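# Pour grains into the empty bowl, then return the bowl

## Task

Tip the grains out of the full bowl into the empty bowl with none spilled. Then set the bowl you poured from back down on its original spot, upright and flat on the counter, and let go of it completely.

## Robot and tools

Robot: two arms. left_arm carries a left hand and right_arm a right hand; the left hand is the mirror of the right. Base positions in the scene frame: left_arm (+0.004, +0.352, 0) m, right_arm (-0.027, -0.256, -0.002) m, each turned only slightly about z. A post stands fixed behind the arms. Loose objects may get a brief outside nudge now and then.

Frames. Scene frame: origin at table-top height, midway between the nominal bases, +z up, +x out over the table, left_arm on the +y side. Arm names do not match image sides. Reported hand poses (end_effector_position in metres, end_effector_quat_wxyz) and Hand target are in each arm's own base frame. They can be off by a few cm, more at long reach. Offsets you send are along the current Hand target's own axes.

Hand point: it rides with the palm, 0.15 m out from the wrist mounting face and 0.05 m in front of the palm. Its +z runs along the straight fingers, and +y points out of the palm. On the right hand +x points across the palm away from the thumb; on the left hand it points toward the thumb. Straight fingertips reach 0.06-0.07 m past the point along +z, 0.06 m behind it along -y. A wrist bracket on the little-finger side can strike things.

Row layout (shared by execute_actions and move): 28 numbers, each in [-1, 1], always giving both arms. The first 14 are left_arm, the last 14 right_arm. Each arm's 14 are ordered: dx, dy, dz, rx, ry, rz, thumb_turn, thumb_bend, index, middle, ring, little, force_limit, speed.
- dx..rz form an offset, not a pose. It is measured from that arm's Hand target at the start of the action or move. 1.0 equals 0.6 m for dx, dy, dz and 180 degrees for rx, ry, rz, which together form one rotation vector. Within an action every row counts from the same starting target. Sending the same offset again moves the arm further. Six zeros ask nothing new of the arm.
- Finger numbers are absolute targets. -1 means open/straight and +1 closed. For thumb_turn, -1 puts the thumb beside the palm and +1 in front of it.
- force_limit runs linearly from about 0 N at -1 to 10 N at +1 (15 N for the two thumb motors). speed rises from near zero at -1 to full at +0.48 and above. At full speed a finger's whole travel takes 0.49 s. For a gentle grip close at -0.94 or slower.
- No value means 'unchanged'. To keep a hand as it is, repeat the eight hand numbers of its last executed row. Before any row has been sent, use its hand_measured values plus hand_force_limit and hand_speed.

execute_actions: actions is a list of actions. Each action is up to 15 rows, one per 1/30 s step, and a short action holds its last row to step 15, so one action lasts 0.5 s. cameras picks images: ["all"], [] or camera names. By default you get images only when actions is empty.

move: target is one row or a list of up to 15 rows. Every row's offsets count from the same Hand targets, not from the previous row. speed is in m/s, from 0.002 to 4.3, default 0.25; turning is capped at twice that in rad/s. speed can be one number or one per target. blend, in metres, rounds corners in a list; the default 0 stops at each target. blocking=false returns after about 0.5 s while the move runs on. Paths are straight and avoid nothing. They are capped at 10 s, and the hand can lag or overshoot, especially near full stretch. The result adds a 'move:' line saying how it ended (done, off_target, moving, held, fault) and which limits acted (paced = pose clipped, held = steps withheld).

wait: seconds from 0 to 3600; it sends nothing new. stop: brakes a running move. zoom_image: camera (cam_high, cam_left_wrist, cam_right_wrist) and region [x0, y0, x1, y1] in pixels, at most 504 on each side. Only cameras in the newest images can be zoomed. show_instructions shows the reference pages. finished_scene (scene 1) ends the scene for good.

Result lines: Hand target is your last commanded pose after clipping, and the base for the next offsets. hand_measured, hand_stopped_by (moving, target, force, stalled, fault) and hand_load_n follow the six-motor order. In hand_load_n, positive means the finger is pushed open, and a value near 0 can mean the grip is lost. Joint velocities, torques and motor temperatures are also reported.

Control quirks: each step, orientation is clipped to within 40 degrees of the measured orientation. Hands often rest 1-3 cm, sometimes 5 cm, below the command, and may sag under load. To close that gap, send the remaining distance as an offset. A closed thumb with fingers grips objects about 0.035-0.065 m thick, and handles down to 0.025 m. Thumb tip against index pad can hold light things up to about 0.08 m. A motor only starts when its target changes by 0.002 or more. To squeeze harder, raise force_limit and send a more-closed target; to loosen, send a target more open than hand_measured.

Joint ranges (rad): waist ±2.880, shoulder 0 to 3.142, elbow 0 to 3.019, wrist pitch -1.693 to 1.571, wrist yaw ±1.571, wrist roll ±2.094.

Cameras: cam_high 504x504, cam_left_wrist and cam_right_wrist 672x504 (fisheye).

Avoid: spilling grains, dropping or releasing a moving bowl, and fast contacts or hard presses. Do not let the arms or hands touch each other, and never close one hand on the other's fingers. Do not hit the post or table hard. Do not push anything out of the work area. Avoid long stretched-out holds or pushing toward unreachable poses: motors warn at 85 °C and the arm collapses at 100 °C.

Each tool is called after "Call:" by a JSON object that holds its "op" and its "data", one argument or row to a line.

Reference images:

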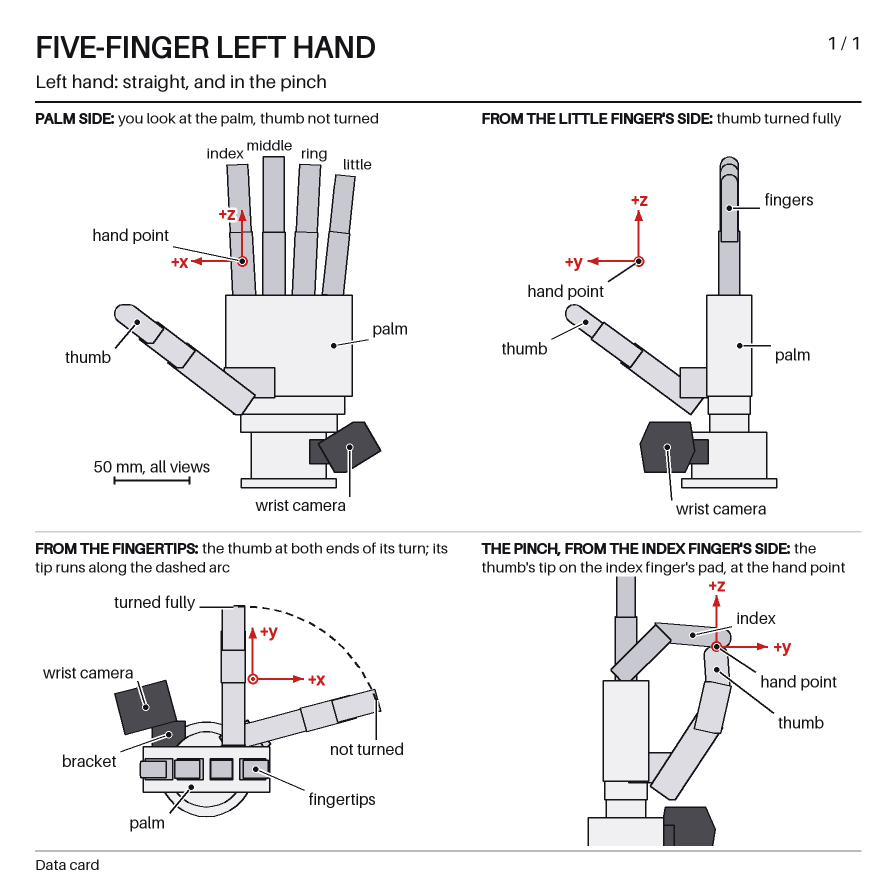

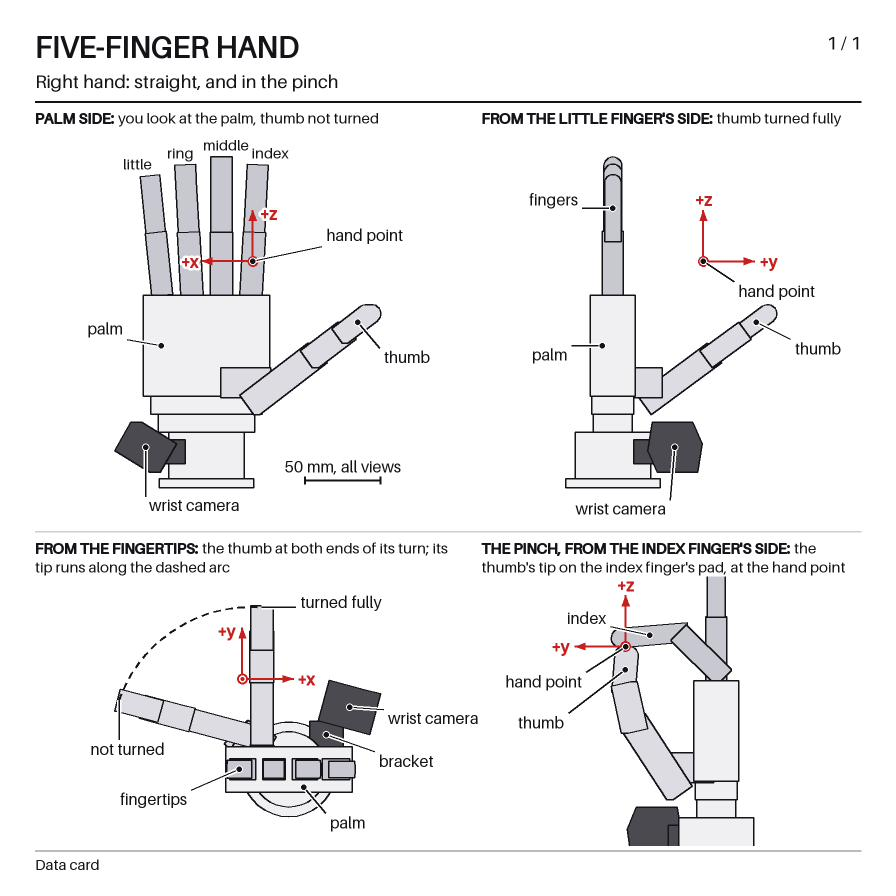

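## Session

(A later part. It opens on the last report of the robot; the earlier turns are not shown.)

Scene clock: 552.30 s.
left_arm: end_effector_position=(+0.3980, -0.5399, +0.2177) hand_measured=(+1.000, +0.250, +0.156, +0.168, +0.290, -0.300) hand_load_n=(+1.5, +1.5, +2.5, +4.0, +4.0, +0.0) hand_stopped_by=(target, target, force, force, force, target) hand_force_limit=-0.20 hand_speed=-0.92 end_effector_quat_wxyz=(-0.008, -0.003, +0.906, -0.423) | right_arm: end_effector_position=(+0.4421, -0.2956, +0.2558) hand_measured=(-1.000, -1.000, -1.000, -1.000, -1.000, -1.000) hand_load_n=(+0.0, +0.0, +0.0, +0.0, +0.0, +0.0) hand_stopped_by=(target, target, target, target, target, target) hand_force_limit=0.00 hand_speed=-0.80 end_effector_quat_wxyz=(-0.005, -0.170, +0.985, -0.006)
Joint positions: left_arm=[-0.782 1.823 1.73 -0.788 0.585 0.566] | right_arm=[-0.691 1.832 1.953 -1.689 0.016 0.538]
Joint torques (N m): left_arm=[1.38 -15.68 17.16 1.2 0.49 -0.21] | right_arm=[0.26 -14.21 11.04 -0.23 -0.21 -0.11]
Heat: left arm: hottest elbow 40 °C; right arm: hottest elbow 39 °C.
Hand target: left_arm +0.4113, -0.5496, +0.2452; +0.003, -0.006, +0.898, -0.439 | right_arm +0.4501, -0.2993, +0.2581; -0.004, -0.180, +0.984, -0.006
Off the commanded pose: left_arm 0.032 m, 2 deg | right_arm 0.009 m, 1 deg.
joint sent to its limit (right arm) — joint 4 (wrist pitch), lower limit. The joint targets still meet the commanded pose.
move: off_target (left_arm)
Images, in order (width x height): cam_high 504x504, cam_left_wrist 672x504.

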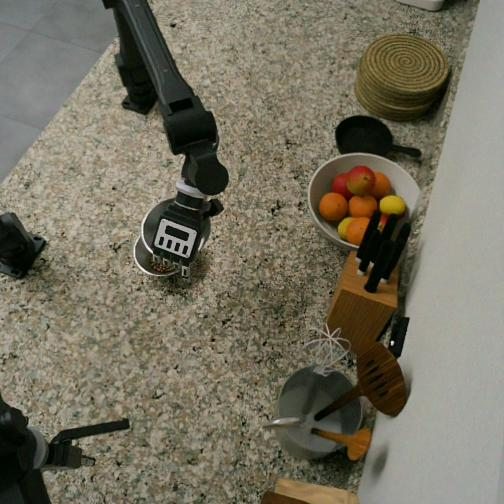

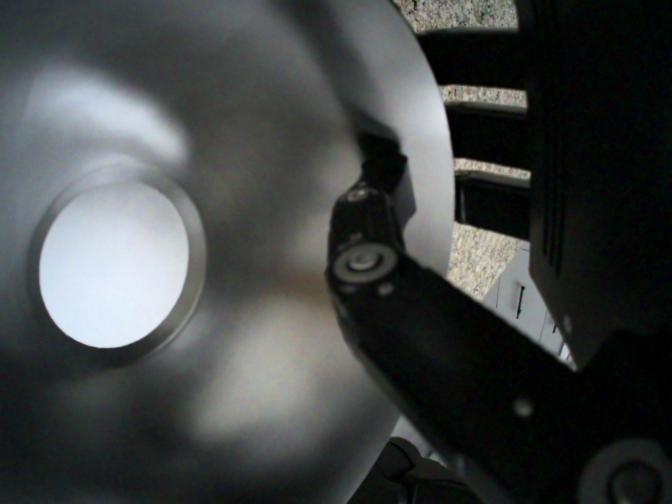

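Call:
{"op": "move", "data": {
  "target": [0.1253,0.3355,-0.2268,0,-0.0876,-0.0681,1,0.25,0.4,0.45,0.5,-0.3,-0.2,-0.92,0,0,0,0,0,0,-1,-1,-1,-1,-1,-1,0,-0.8],
  "speed": 0.15,
  "cameras": ["cam_left_wrist","cam_high"]
}}

Call:
{"op": "zoom_image", "data": {
  "camera": "cam_high",
  "region": [120, 110, 260, 290]
}}

Scene clock: 571.40 s.
left_arm: end_effector_position=(+0.3266, -0.3171, +0.1520) hand_measured=(+1.000, +0.250, +0.156, +0.168, +0.290, -0.300) hand_load_n=(+1.5, +1.5, +2.5, +4.0, +4.0, +0.0) hand_stopped_by=(target, target, force, force, force, target) hand_force_limit=-0.20 hand_speed=-0.92 end_effector_quat_wxyz=(+0.064, -0.160, +0.894, -0.413) | right_arm: end_effector_position=(+0.4421, -0.2956, +0.2558) hand_measured=(-1.000, -1.000, -1.000, -1.000, -1.000, -1.000) hand_load_n=(+0.0, -0.5, +0.0, +0.0, -0.5, +0.0) hand_stopped_by=(target, target, target, target, target, target) hand_force_limit=0.00 hand_speed=-0.80 end_effector_quat_wxyz=(-0.005, -0.170, +0.985, -0.006)
Joint positions: left_arm=[-0.563 1.267 0.908 -0.474 0.497 0.459] | right_arm=[-0.691 1.832 1.953 -1.689 0.016 0.538]
Joint torques (N m): left_arm=[1.38 -9.11 11.41 2.67 0.38 -0.22] | right_arm=[0.21 -14.39 11.02 -0.23 -0.2 -0.11]
Heat: left arm: hottest elbow 43 °C; right arm: hottest elbow 40 °C.
Hand target: left_arm +0.3329, -0.3195, +0.1700; +0.079, -0.162, +0.884, -0.432 | right_arm +0.4501, -0.2993, +0.2581; -0.004, -0.180, +0.984, -0.006
Off the commanded pose: left_arm 0.019 m, 3 deg | right_arm 0.009 m, 1 deg.
joint sent to its limit (right arm) — joint 4 (wrist pitch), lower limit. The joint targets still meet the commanded pose.
move: off_target (left_arm)
Images, in order (width x height): cam_high 504x504, cam_left_wrist 672x504.

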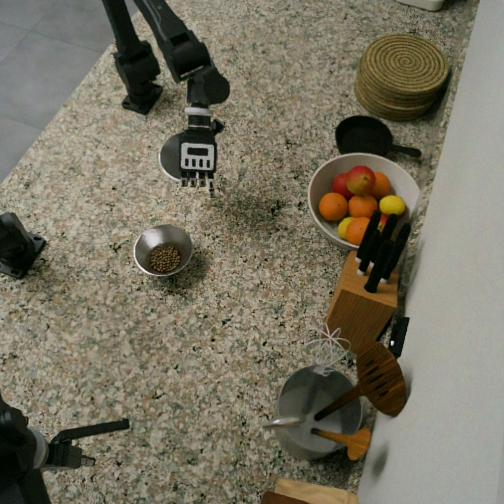

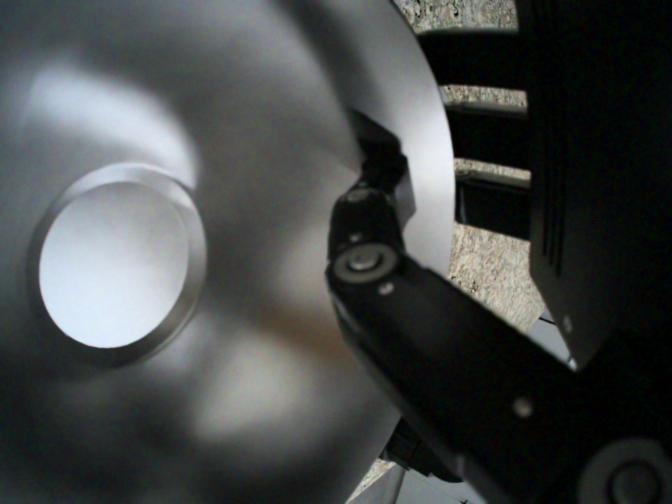

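Scaled by 2.800 from the camera's image (finer frame: 720x720).

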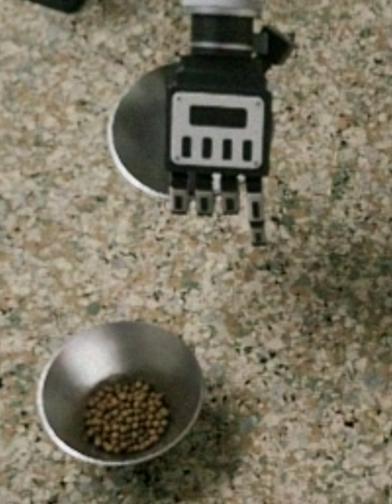

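Call:
{"op": "move", "data": {
  "target": [0.0127,0.1138,0.0713,0.0139,0,0,1,0.25,0.4,0.45,0.5,-0.3,-0.2,-0.92,0,0,0,0,0,0,-1,-1,-1,-1,-1,-1,0,-0.8],
  "speed": 0.08,
  "cameras": ["cam_left_wrist","cam_high"]
}}

Call:
{"op": "zoom_image", "data": {
  "camera": "cam_high",
  "region": [140, 110, 250, 240]
}}

Scene clock: 580.37 s.
left_arm: end_effector_position=(+0.3146, -0.3114, +0.0835) hand_measured=(+1.000, +0.250, +0.156, +0.168, +0.290, -0.300) hand_load_n=(+1.5, +1.5, +2.5, +4.5, +3.5, +0.0) hand_stopped_by=(target, target, force, force, force, target) hand_force_limit=-0.20 hand_speed=-0.92 end_effector_quat_wxyz=(+0.077, -0.154, +0.881, -0.441) | right_arm: end_effector_position=(+0.4421, -0.2956, +0.2558) hand_measured=(-1.000, -1.000, -1.000, -1.000, -1.000, -1.000) hand_load_n=(+0.0, +0.0, +0.0, +0.0, +0.0, +0.0) hand_stopped_by=(target, target, target, target, target, target) hand_force_limit=0.00 hand_speed=-0.80 end_effector_quat_wxyz=(-0.005, -0.170, +0.985, -0.006)
Joint positions: left_arm=[-0.555 1.304 0.708 -0.168 0.521 0.444] | right_arm=[-0.691 1.832 1.953 -1.689 0.016 0.538]
Joint torques (N m): left_arm=[1.49 -6.42 10.65 2.86 0.42 -0.24] | right_arm=[0.15 -14.33 11.06 -0.24 -0.2 -0.11]
Heat: left arm: hottest elbow 42 °C; right arm: hottest elbow 40 °C.
Hand target: left_arm +0.3229, -0.3146, +0.0900; +0.082, -0.160, +0.874, -0.451 | right_arm +0.4501, -0.2993, +0.2581; -0.004, -0.180, +0.984, -0.006
Off the commanded pose: left_arm 0.011 m, 2 deg | right_arm 0.009 m, 1 deg.
joint sent to its limit (right arm) — joint 4 (wrist pitch), lower limit. The joint targets still meet the commanded pose.
move: off_target (left_arm)
Images, in order (width x height): cam_high 504x504, cam_left_wrist 672x504.

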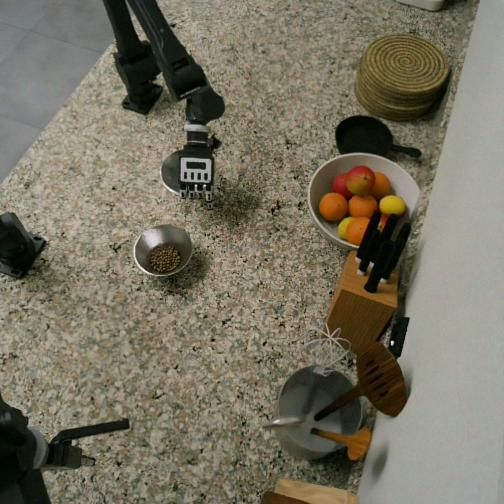

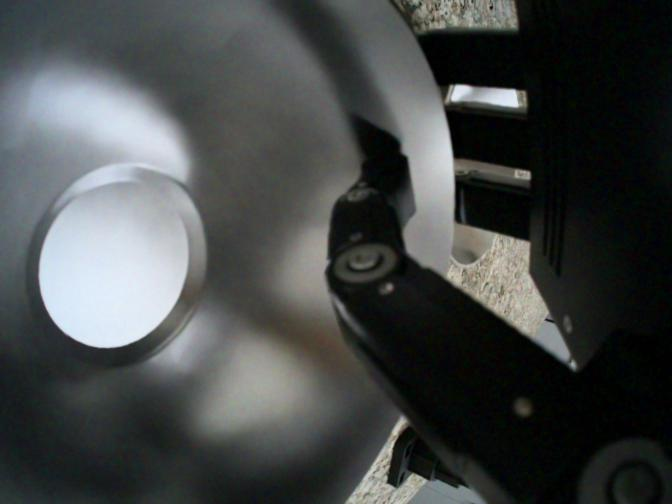

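Scaled by 3.877 from the camera's image (finer frame: 720x720).

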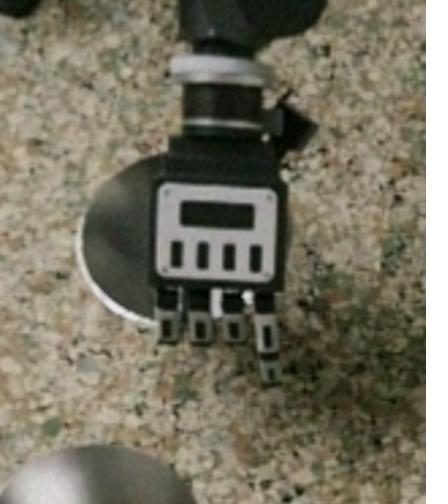

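Call:
{"op": "move", "data": {
  "target": [-0.0042,0.0497,0.0222,-0.0083,0,0,1,0.25,0.4,0.45,0.5,-0.3,-0.2,-0.92,0,0,0,0,0,0,-1,-1,-1,-1,-1,-1,0,-0.8],
  "speed": 0.05,
  "cameras": ["cam_left_wrist","cam_high"]
}}

Call:
{"op": "zoom_image", "data": {
  "camera": "cam_high",
  "region": [140, 110, 250, 240]
}}

Scene clock: 595.93 s.
left_arm: end_effector_position=(+0.3140, -0.3062, +0.0547) hand_measured=(+1.000, +0.250, +0.156, +0.168, +0.290, -0.300) hand_load_n=(+1.5, +1.5, +3.0, +4.0, +4.0, +0.0) hand_stopped_by=(target, target, force, force, force, target) hand_force_limit=-0.20 hand_speed=-0.92 end_effector_quat_wxyz=(+0.071, -0.162, +0.884, -0.433) | right_arm: end_effector_position=(+0.4421, -0.2956, +0.2558) hand_measured=(-1.000, -1.000, -1.000, -1.000, -1.000, -1.000) hand_load_n=(+0.0, -0.5, +0.0, +0.0, +0.0, +0.0) hand_stopped_by=(target, target, target, target, target, target) hand_force_limit=0.00 hand_speed=-0.80 end_effector_quat_wxyz=(-0.005, -0.170, +0.985, -0.006)
Joint positions: left_arm=[-0.546 1.359 0.676 -0.105 0.519 0.444] | right_arm=[-0.691 1.832 1.953 -1.689 0.016 0.538]
Joint torques (N m): left_arm=[1.49 -6.53 9.92 2.81 0.3 0] | right_arm=[0.21 -14.21 11.06 -0.25 -0.21 -0.11]
Heat: left arm: hottest elbow 40 °C; right arm: hottest elbow 40 °C.
Hand target: left_arm +0.3229, -0.3077, +0.0579; +0.080, -0.161, +0.880, -0.440 | right_arm +0.4501, -0.2993, +0.2581; -0.004, -0.180, +0.984, -0.006
Off the commanded pose: left_arm 0.010 m, 1 deg | right_arm 0.009 m, 1 deg.
joint sent to its limit (right arm) — joint 4 (wrist pitch), lower limit. The joint targets still meet the commanded pose.
move: done
Images, in order (width x height): cam_high 504x504, cam_left_wrist 672x504.

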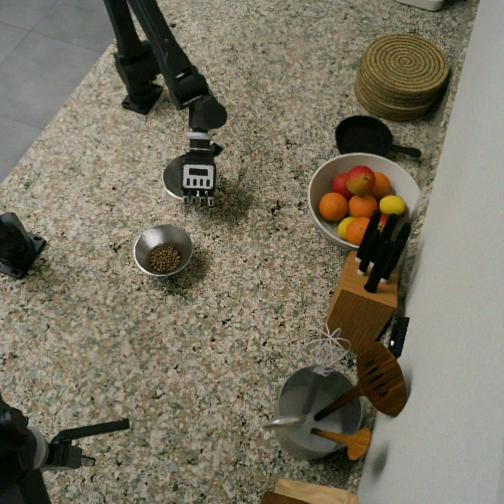

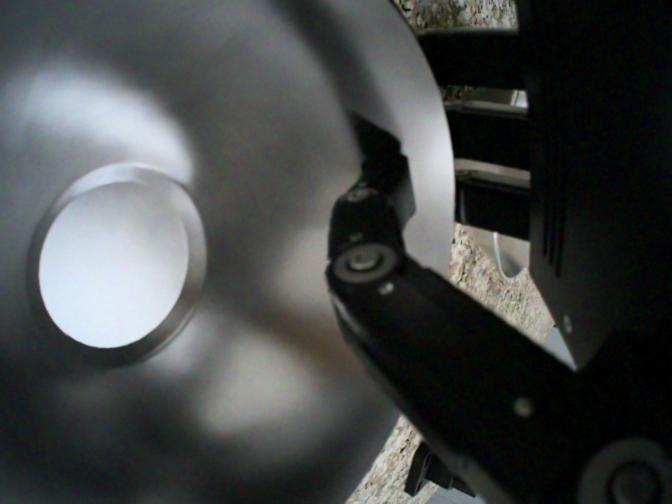

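Scaled by 3.877 from the camera's image (finer frame: 720x720).

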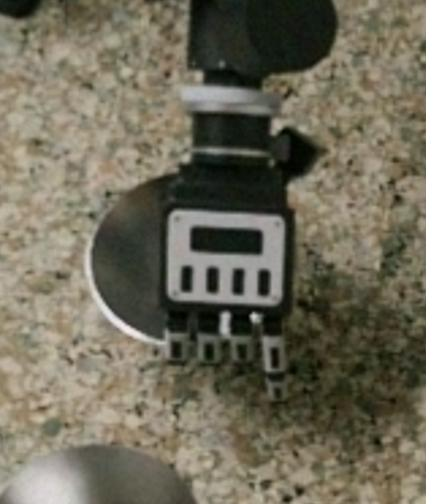

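Call:
{"op": "zoom_image", "data": {
  "camera": "cam_high",
  "region": [155, 150, 205, 210]
}}

Scaled by 8.400 from the camera's image (finer frame: 720x720).

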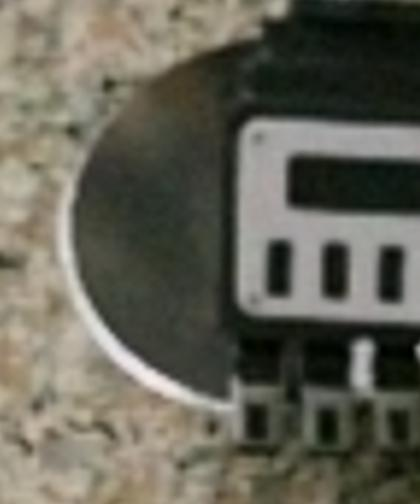

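Call:
{"op": "move", "data": {
  "target": [-0.0062,0.0192,0.0115,-0.0033,0,0,1,0.25,0.4,0.45,0.5,-0.3,-0.2,-0.92,0,0,0,0,0,0,-1,-1,-1,-1,-1,-1,0,-0.8],
  "speed": 0.03,
  "cameras": ["cam_left_wrist","cam_high"]
}}

Call:
{"op": "zoom_image", "data": {
  "camera": "cam_high",
  "region": [155, 150, 205, 210]
}}

Scene clock: 608.83 s.
left_arm: end_effector_position=(+0.3165, -0.3040, +0.0417) hand_measured=(+1.000, +0.250, +0.156, +0.168, +0.290, -0.300) hand_load_n=(+1.5, +2.0, +2.5, +4.0, +3.5, +0.0) hand_stopped_by=(target, target, force, force, force, target) hand_force_limit=-0.20 hand_speed=-0.92 end_effector_quat_wxyz=(+0.068, -0.167, +0.886, -0.428) | right_arm: end_effector_position=(+0.4421, -0.2956, +0.2558) hand_measured=(-1.000, -1.000, -1.000, -1.000, -1.000, -1.000) hand_load_n=(+0.0, +0.0, +0.0, +0.0, +0.0, +0.0) hand_stopped_by=(target, target, target, target, target, target) hand_force_limit=0.00 hand_speed=-0.80 end_effector_quat_wxyz=(-0.005, -0.170, +0.985, -0.006)
Joint positions: left_arm=[-0.539 1.393 0.67 -0.079 0.519 0.445] | right_arm=[-0.691 1.832 1.953 -1.689 0.016 0.538]
Joint torques (N m): left_arm=[1.44 -6.83 9.66 2.7 0.32 0.12] | right_arm=[0.21 -14.33 11.04 -0.24 -0.2 -0.11]
Heat: left arm: hottest elbow 40 °C; right arm: hottest elbow 40 °C.
Hand target: left_arm +0.3258, -0.3051, +0.0446; +0.079, -0.162, +0.882, -0.435 | right_arm +0.4501, -0.2993, +0.2581; -0.004, -0.180, +0.984, -0.006
Off the commanded pose: left_arm 0.010 m, 2 deg | right_arm 0.009 m, 1 deg.
joint sent to its limit (right arm) — joint 4 (wrist pitch), lower limit. The joint targets still meet the commanded pose.
move: done
Images, in order (width x height): cam_high 504x504, cam_left_wrist 672x504.

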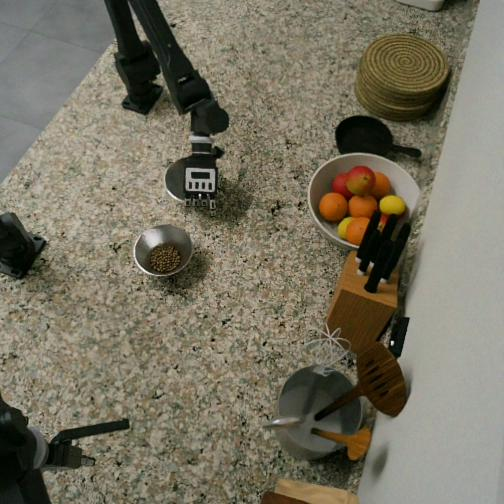

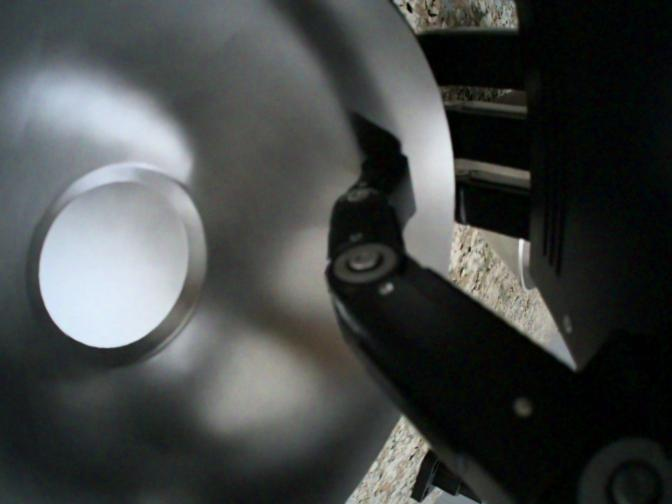

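Scaled by 8.400 from the camera's image (finer frame: 720x720).

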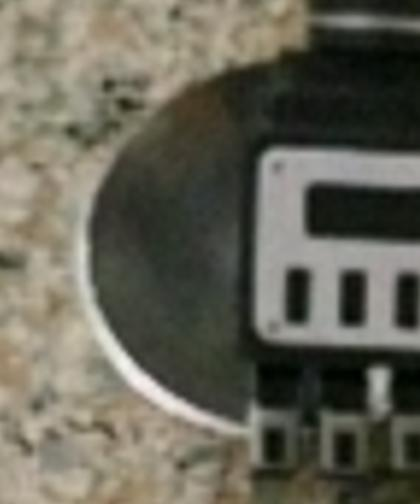

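Call:
{"op": "move", "data": {
  "target": [0,0.0067,0.005,0,0,0,1,0.25,0.4,0.45,0.5,-0.3,-0.2,-0.92,0,0,0,0,0,0,-1,-1,-1,-1,-1,-1,0,-0.8],
  "speed": 0.02,
  "cameras": ["cam_left_wrist","cam_high"]
}}

Call:
{"op": "zoom_image", "data": {
  "camera": "cam_high",
  "region": [155, 150, 205, 210]
}}

Scene clock: 615.40 s.
left_arm: end_effector_position=(+0.3183, -0.3050, +0.0395) hand_measured=(+1.000, +0.250, +0.156, +0.168, +0.290, -0.300) hand_load_n=(+1.0, +1.5, +2.0, +3.0, +4.0, +0.0) hand_stopped_by=(target, target, force, force, force, target) hand_force_limit=-0.20 hand_speed=-0.92 end_effector_quat_wxyz=(+0.070, -0.166, +0.885, -0.430) | right_arm: end_effector_position=(+0.4421, -0.2956, +0.2558) hand_measured=(-1.000, -1.000, -1.000, -1.000, -1.000, -1.000) hand_load_n=(+0.0, -0.5, +0.0, +0.0, -0.5, +0.0) hand_stopped_by=(target, target, target, target, target, target) hand_force_limit=0.00 hand_speed=-0.80 end_effector_quat_wxyz=(-0.005, -0.170, +0.985, -0.006)
Joint positions: left_arm=[-0.539 1.402 0.668 -0.061 0.519 0.445] | right_arm=[-0.691 1.832 1.953 -1.689 0.016 0.538]
Joint torques (N m): left_arm=[1.49 -6.59 9.24 2.62 0.32 0.11] | right_arm=[0.26 -14.27 11.03 -0.23 -0.2 -0.11]
Motor temperatures (°C): left_arm=[25 31 39 25 26 25] | right_arm=[25 26 40 24 23 24]
Heat: left arm: hottest elbow 39 °C; right arm: hottest elbow 40 °C.
Hand target: left_arm +0.3258, -0.3050, +0.0395; +0.079, -0.162, +0.882, -0.435 | right_arm +0.4501, -0.2993, +0.2581; -0.004, -0.180, +0.984, -0.006
Off the commanded pose: left_arm 0.007 m, 1 deg | right_arm 0.009 m, 1 deg.
joint sent to its limit (right arm) — joint 4 (wrist pitch), lower limit. The joint targets still meet the commanded pose.
move: done
Images, in order (width x height): cam_high 504x504, cam_left_wrist 672x504.

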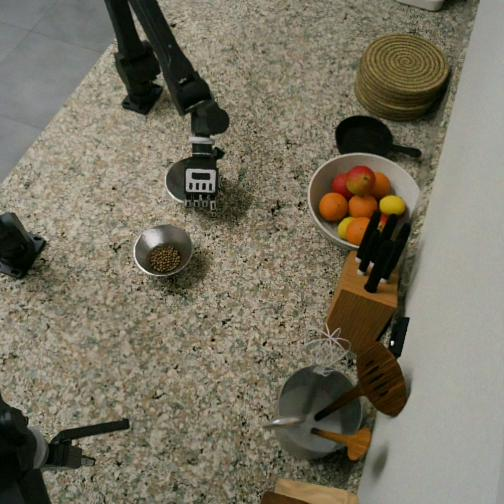

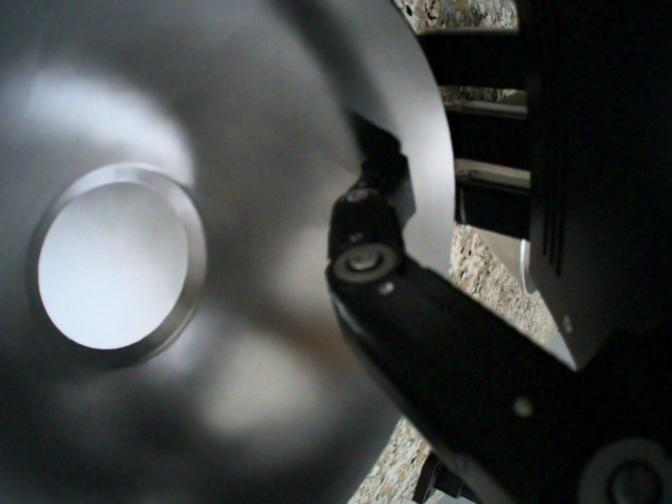

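Scaled by 8.400 from the camera's image (finer frame: 720x720).

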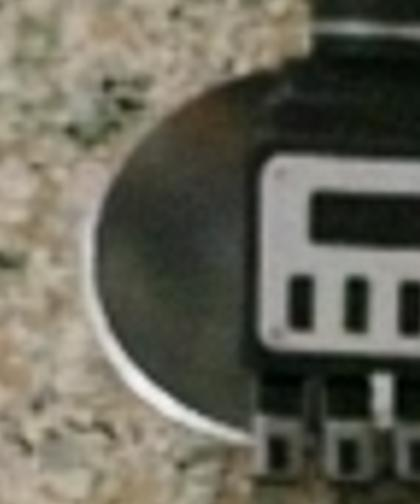

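Call:
{"op": "move", "data": {
  "target": [0,0.0047,0.0055,0,0,0,1,0.25,0.4,0.45,0.5,-0.3,-0.2,-0.92,0,0,0,0,0,0,-1,-1,-1,-1,-1,-1,0,-0.8],
  "speed": 0.02,
  "cameras": ["cam_left_wrist","cam_high"]
}}

Call:
{"op": "zoom_image", "data": {
  "camera": "cam_high",
  "region": [155, 150, 205, 210]
}}

Scene clock: 621.40 s.
left_arm: end_effector_position=(+0.3208, -0.3065, +0.0389) hand_measured=(+1.000, +0.250, +0.156, +0.168, +0.290, -0.300) hand_load_n=(+1.0, +1.5, +2.0, +1.5, +4.0, +0.0) hand_stopped_by=(target, target, force, force, force, target) hand_force_limit=-0.20 hand_speed=-0.92 end_effector_quat_wxyz=(+0.074, -0.164, +0.883, -0.433) | right_arm: end_effector_position=(+0.4421, -0.2956, +0.2558) hand_measured=(-1.000, -1.000, -1.000, -1.000, -1.000, -1.000) hand_load_n=(+0.0, +0.0, +0.0, +0.0, +0.0, +0.0) hand_stopped_by=(target, target, target, target, target, target) hand_force_limit=0.00 hand_speed=-0.80 end_effector_quat_wxyz=(-0.005, -0.170, +0.985, -0.006)
Joint positions: left_arm=[-0.539 1.408 0.668 -0.046 0.519 0.445] | right_arm=[-0.691 1.832 1.953 -1.689 0.016 0.538]
Joint torques (N m): left_arm=[1.38 -6.53 8.98 2.73 0.29 0.1] | right_arm=[0.21 -14.33 11.04 -0.21 -0.2 -0.11]
Heat: left arm: hottest elbow 38 °C; right arm: hottest elbow 40 °C.
Hand target: left_arm +0.3261, -0.3059, +0.0353; +0.079, -0.162, +0.882, -0.435 | right_arm +0.4501, -0.2993, +0.2581; -0.004, -0.180, +0.984, -0.006
Off the commanded pose: left_arm 0.006 m, 1 deg | right_arm 0.009 m, 1 deg.
joint sent to its limit (right arm) — joint 4 (wrist pitch), lower limit. The joint targets still meet the commanded pose.
move: done
Images, in order (width x height): cam_high 504x504, cam_left_wrist 672x504.

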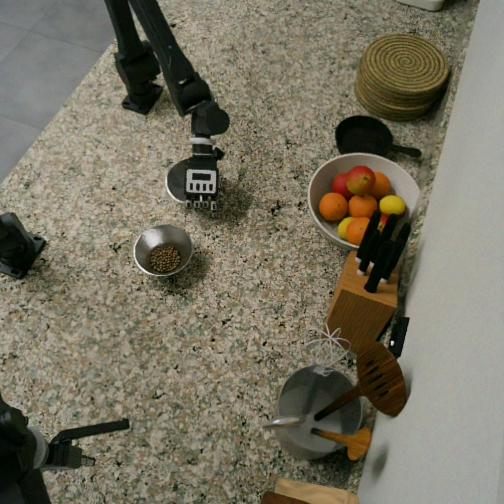

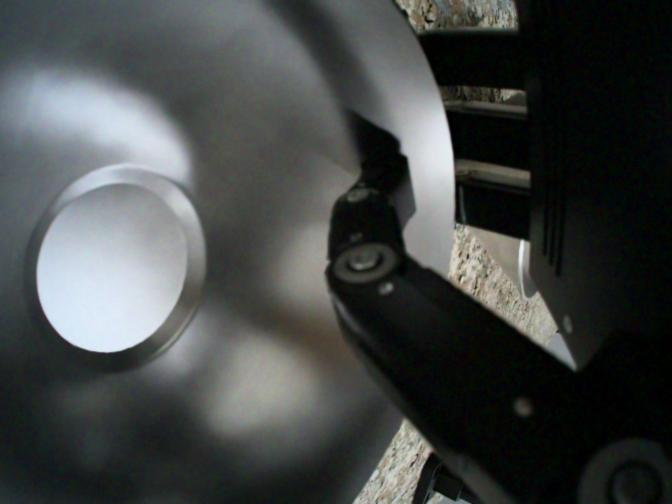

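Scaled by 8.400 from the camera's image (finer frame: 720x720).

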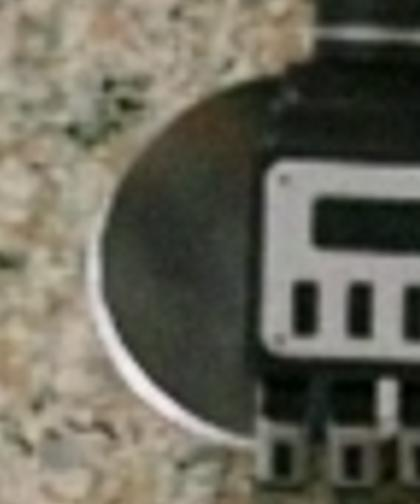

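Call:
{"op": "move", "data": {
  "target": [
    [0,0,0,0,0,0,1,0.0,0.0,0.0,0.0,-0.3,-0.2,-0.8,0,0,0,0,0,0,-1,-1,-1,-1,-1,-1,0,-0.8],
    [0,0,0,0,0,0,1,-0.7,-0.5,-0.5,-0.5,-0.5,-0.2,-0.6,0,0,0,0,0,0,-1,-1,-1,-1,-1,-1,0,-0.8]
  ],
  "cameras": ["cam_left_wrist","cam_high"]
}}

Call:
{"op": "zoom_image", "data": {
  "camera": "cam_high",
  "region": [155, 150, 205, 210]
}}

Scene clock: 631.27 s.
left_arm: end_effector_position=(+0.3220, -0.3070, +0.0394) hand_measured=(+1.000, -0.700, -0.500, -0.500, -0.500, -0.500) hand_load_n=(+0.0, +0.0, +0.0, +0.0, +0.0, +0.0) hand_stopped_by=(target, target, target, target, target, target) hand_force_limit=-0.20 hand_speed=-0.60 end_effector_quat_wxyz=(+0.075, -0.163, +0.882, -0.435) | right_arm: end_effector_position=(+0.4421, -0.2956, +0.2558) hand_measured=(-1.000, -1.000, -1.000, -1.000, -1.000, -1.000) hand_load_n=(+0.0, -0.5, +0.0, +0.0, +0.0, -0.5) hand_stopped_by=(target, target, target, target, target, target) hand_force_limit=0.00 hand_speed=-0.80 end_effector_quat_wxyz=(-0.005, -0.170, +0.985, -0.006)
Joint positions: left_arm=[-0.538 1.408 0.668 -0.04 0.519 0.445] | right_arm=[-0.691 1.832 1.953 -1.689 0.016 0.538]
Joint torques (N m): left_arm=[1.38 -6.24 8.98 2.51 0.29 0.1] | right_arm=[0.21 -14.33 11.04 -0.23 -0.2 -0.11]
Heat: left arm: hottest elbow 38 °C; right arm: hottest elbow 40 °C.
Hand target: left_arm +0.3262, -0.3058, +0.0352; +0.079, -0.162, +0.882, -0.435 | right_arm +0.4501, -0.2993, +0.2581; -0.004, -0.180, +0.984, -0.006
Off the commanded pose: left_arm 0.006 m, 1 deg | right_arm 0.009 m, 1 deg.
joint sent to its limit (right arm) — joint 4 (wrist pitch), lower limit. The joint targets still meet the commanded pose.
move: done
Images, in order (width x height): cam_high 504x504, cam_left_wrist 672x504.

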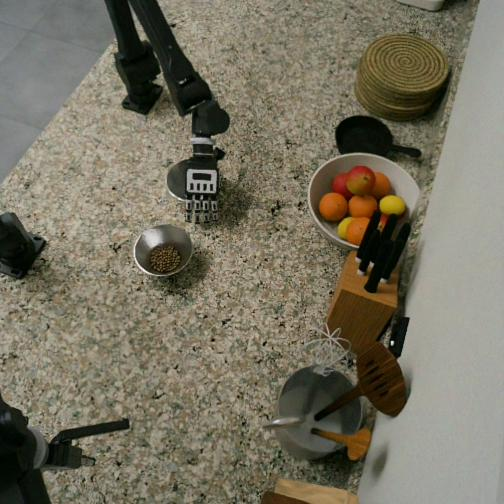

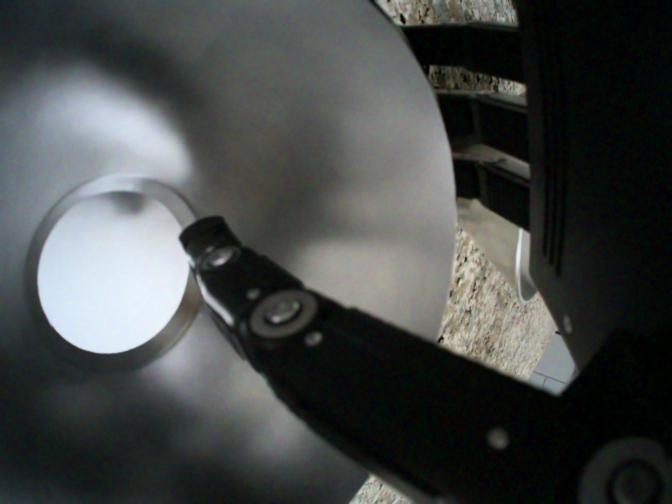

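Scaled by 8.400 from the camera's image (finer frame: 720x720).

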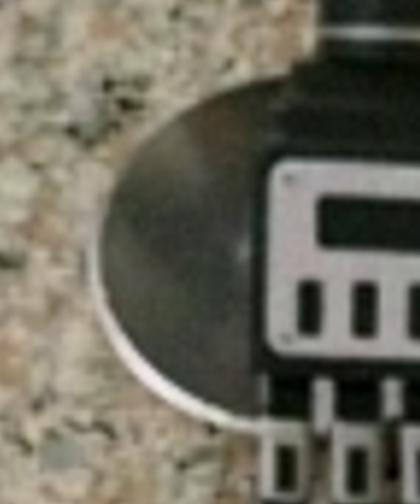

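Call:
{"op": "move", "data": {
  "target": [0,0,0,0,0,0,1,-1,-1,-1,-1,-1,-0.2,-0.5,0,0,0,0,0,0,-1,-1,-1,-1,-1,-1,0,-0.8],
  "cameras": []
}}

Call:
{"op": "move", "data": {
  "target": [0,-0.0783,-0.0348,0,0,0,1,-1,-1,-1,-1,-1,-0.2,-0.5,0,0,0,0,0,0,-1,-1,-1,-1,-1,-1,0,-0.8],
  "speed": 0.05,
  "cameras": ["cam_left_wrist","cam_high"]
}}

Scene clock: 644.17 s.
left_arm: end_effector_position=(+0.3220, -0.3070, +0.0394) hand_measured=(+1.000, -1.000, -1.000, -1.000, -1.000, -1.000) hand_load_n=(+0.0, +0.0, +0.0, +0.0, +0.0, +0.0) hand_stopped_by=(target, target, target, target, target, target) hand_force_limit=-0.20 hand_speed=-0.50 end_effector_quat_wxyz=(+0.075, -0.163, +0.882, -0.435) | right_arm: end_effector_position=(+0.4421, -0.2956, +0.2558) hand_measured=(-1.000, -1.000, -1.000, -1.000, -1.000, -1.000) hand_load_n=(+0.0, +0.0, +0.0, +0.0, +0.0, +0.0) hand_stopped_by=(target, target, target, target, target, target) hand_force_limit=0.00 hand_speed=-0.80 end_effector_quat_wxyz=(-0.005, -0.170, +0.985, -0.006)
Joint positions: left_arm=[-0.538 1.408 0.668 -0.04 0.519 0.445] | right_arm=[-0.691 1.832 1.953 -1.689 0.016 0.538]
Joint torques (N m): left_arm=[1.32 -6.24 8.95 2.51 0.29 0.1] | right_arm=[0.15 -14.21 11.03 -0.23 -0.2 -0.11]
Heat: left arm: hottest elbow 37 °C; right arm: hottest elbow 40 °C.
Hand target: left_arm +0.3262, -0.3058, +0.0352; +0.079, -0.162, +0.882, -0.435 | right_arm +0.4501, -0.2993, +0.2581; -0.004, -0.180, +0.984, -0.006
Off the commanded pose: left_arm 0.006 m, 0 deg | right_arm 0.009 m, 1 deg.
joint sent to its limit (right arm) — joint 4 (wrist pitch), lower limit. The joint targets still meet the commanded pose.
move: done

Scene clock: 645.77 s.
left_arm: end_effector_position=(+0.3167, -0.3044, +0.0607) hand_measured=(+1.000, -1.000, -1.000, -1.000, -1.000, -1.000) hand_load_n=(+0.0, +0.0, +0.0, +0.0, +0.0, +0.0) hand_stopped_by=(target, target, target, target, target, target) hand_force_limit=-0.20 hand_speed=-0.50 end_effector_quat_wxyz=(+0.065, -0.170, +0.889, -0.420) | right_arm: end_effector_position=(+0.4421, -0.2956, +0.2558) hand_measured=(-1.000, -1.000, -1.000, -1.000, -1.000, -1.000) hand_load_n=(+0.0, +0.0, +0.0, +0.0, +0.0, +0.0) hand_stopped_by=(target, target, target, target, target, target) hand_force_limit=0.00 hand_speed=-0.80 end_effector_quat_wxyz=(-0.005, -0.170, +0.985, -0.006)
Joint positions: left_arm=[-0.544 1.357 0.708 -0.171 0.508 0.445] | right_arm=[-0.691 1.832 1.953 -1.689 0.016 0.538]
Joint torques (N m): left_arm=[0.26 -8.35 13.6 1.18 0.23 -0.1] | right_arm=[0.15 -14.39 11.04 -0.24 -0.2 -0.12]
Heat: left arm: hottest elbow 37 °C; right arm: hottest elbow 40 °C.
Hand target: left_arm +0.3304, -0.3170, +0.0852; +0.079, -0.162, +0.882, -0.435 | right_arm +0.4501, -0.2993, +0.2581; -0.004, -0.180, +0.984, -0.006
Off the commanded pose: left_arm 0.031 m, 3 deg | right_arm 0.009 m, 1 deg.
joint sent to its limit (right arm) — joint 4 (wrist pitch), lower limit. The joint targets still meet the commanded pose.
move: off_target (left_arm)
Images, in order (width x height): cam_high 504x504, cam_left_wrist 672x504.

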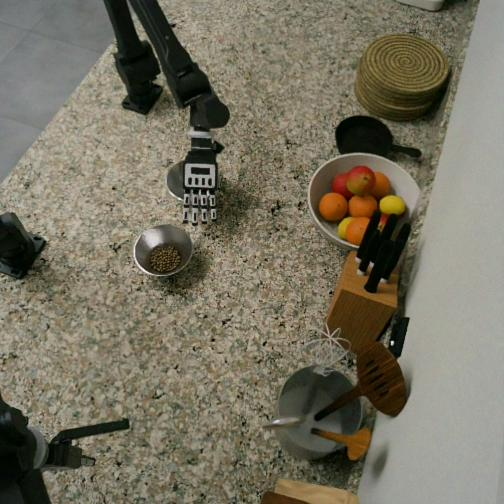

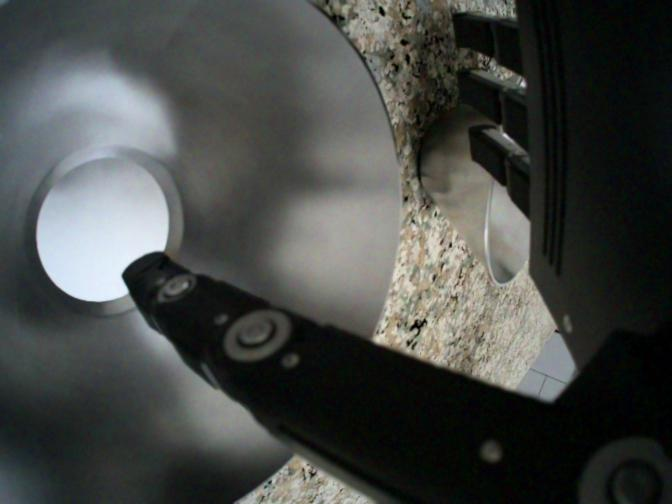

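Call:
{"op": "move", "data": {
  "target": [0.0017,-0.1175,-0.203,0,0,0,1,-1,-1,-1,-1,-1,-0.2,-0.5,0,0,0,0,0,0,-1,-1,-1,-1,-1,-1,0,-0.8],
  "speed": 0.12,
  "cameras": ["cam_left_wrist","cam_high"]
}}

Call:
{"op": "zoom_image", "data": {
  "camera": "cam_high",
  "region": [120, 80, 320, 280]
}}

Scene clock: 650.90 s.
left_arm: end_effector_position=(+0.2967, -0.2644, +0.1892) hand_measured=(+1.000, -1.000, -1.000, -1.000, -1.000, -1.000) hand_load_n=(+0.0, +0.0, +0.0, +0.0, +0.0, +0.0) hand_stopped_by=(target, target, target, target, target, target) hand_force_limit=-0.20 hand_speed=-0.50 end_effector_quat_wxyz=(+0.058, -0.174, +0.888, -0.422) | right_arm: end_effector_position=(+0.4421, -0.2956, +0.2558) hand_measured=(-1.000, -1.000, -1.000, -1.000, -1.000, -1.000) hand_load_n=(+0.0, +0.0, +0.0, +0.0, +0.0, +0.0) hand_stopped_by=(target, target, target, target, target, target) hand_force_limit=0.00 hand_speed=-0.80 end_effector_quat_wxyz=(-0.005, -0.170, +0.985, -0.006)
Joint positions: left_arm=[-0.464 1.088 0.868 -0.638 0.57 0.502] | right_arm=[-0.691 1.832 1.953 -1.689 0.016 0.538]
Joint torques (N m): left_arm=[1.44 -5.3 15.72 1.18 0.4 0.19] | right_arm=[0.15 -14.39 11.06 -0.24 -0.19 -0.11]
Heat: left arm: hottest elbow 37 °C; right arm: hottest elbow 40 °C.
Hand target: left_arm +0.3105, -0.2673, +0.2154; +0.079, -0.162, +0.882, -0.435 | right_arm +0.4501, -0.2993, +0.2581; -0.004, -0.180, +0.984, -0.006
Off the commanded pose: left_arm 0.030 m, 3 deg | right_arm 0.009 m, 1 deg.
joint sent to its limit (right arm) — joint 4 (wrist pitch), lower limit. The joint targets still meet the commanded pose.
move: off_target (left_arm)
Images, in order (width x height): cam_high 504x504, cam_left_wrist 672x504.

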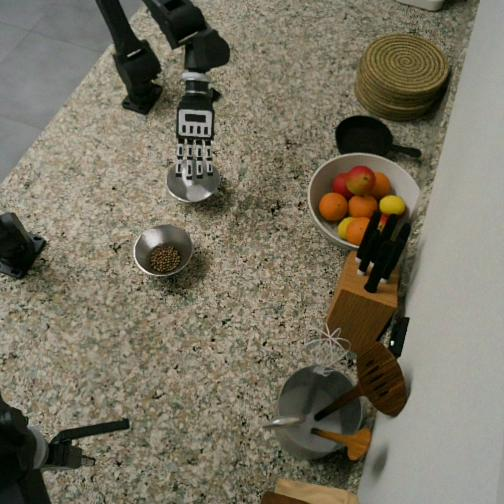

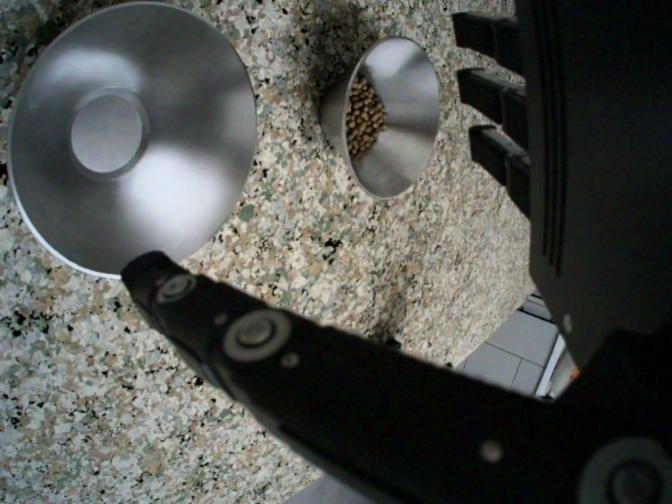

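Scaled by 2.520 from the camera's image (finer frame: 720x720).

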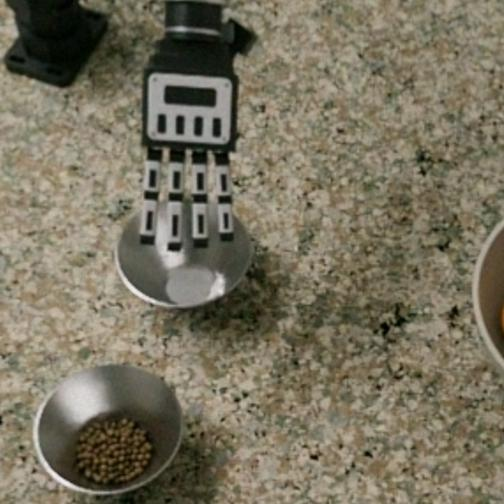

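Call:
{"op": "wait", "data": {
  "seconds": 0.5,
  "cameras": ["cam_high"]
}}

Call:
{"op": "zoom_image", "data": {
  "camera": "cam_high",
  "region": [100, 60, 420, 380]
}}

Scene clock: 656.80 s.
left_arm: end_effector_position=(+0.2966, -0.2643, +0.1891) hand_measured=(+1.000, -1.000, -1.000, -1.000, -1.000, -1.000) hand_load_n=(+0.0, +0.0, -0.5, +0.0, +0.0, -0.5) hand_stopped_by=(target, target, target, target, target, target) hand_force_limit=-0.20 hand_speed=-0.50 end_effector_quat_wxyz=(+0.058, -0.174, +0.888, -0.422) | right_arm: end_effector_position=(+0.4421, -0.2956, +0.2558) hand_measured=(-1.000, -1.000, -1.000, -1.000, -1.000, -1.000) hand_load_n=(+0.0, +0.0, +0.0, +0.0, +0.0, +0.0) hand_stopped_by=(target, target, target, target, target, target) hand_force_limit=0.00 hand_speed=-0.80 end_effector_quat_wxyz=(-0.005, -0.170, +0.985, -0.006)
Joint positions: left_arm=[-0.464 1.088 0.868 -0.639 0.57 0.502] | right_arm=[-0.691 1.832 1.953 -1.689 0.016 0.538]
Joint torques (N m): left_arm=[1.44 -5.3 15.72 1.18 0.4 0.17] | right_arm=[0.15 -14.33 11.03 -0.24 -0.2 -0.12]
Heat: left arm: hottest elbow 39 °C; right arm: hottest elbow 40 °C.
Hand target: left_arm +0.3105, -0.2672, +0.2153; +0.079, -0.162, +0.882, -0.435 | right_arm +0.4501, -0.2993, +0.2581; -0.004, -0.180, +0.984, -0.006
Off the commanded pose: left_arm 0.030 m, 3 deg | right_arm 0.009 m, 1 deg.
wait: 0.50 s; at rest from the start

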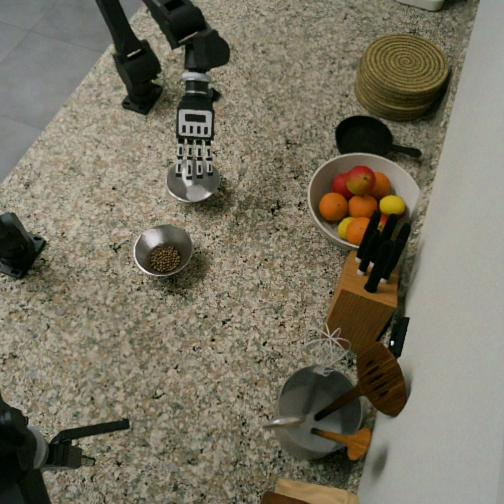

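Scaled by 1.575 from the camera's image (finer frame: 720x720).

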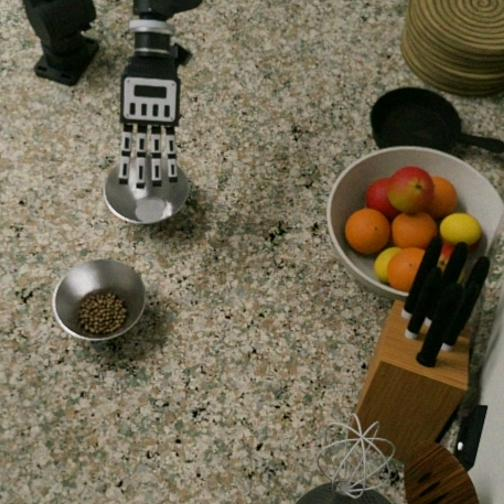

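Call:
{"op": "finished_scene", "data": {

}}

The scene is finished: the task was done.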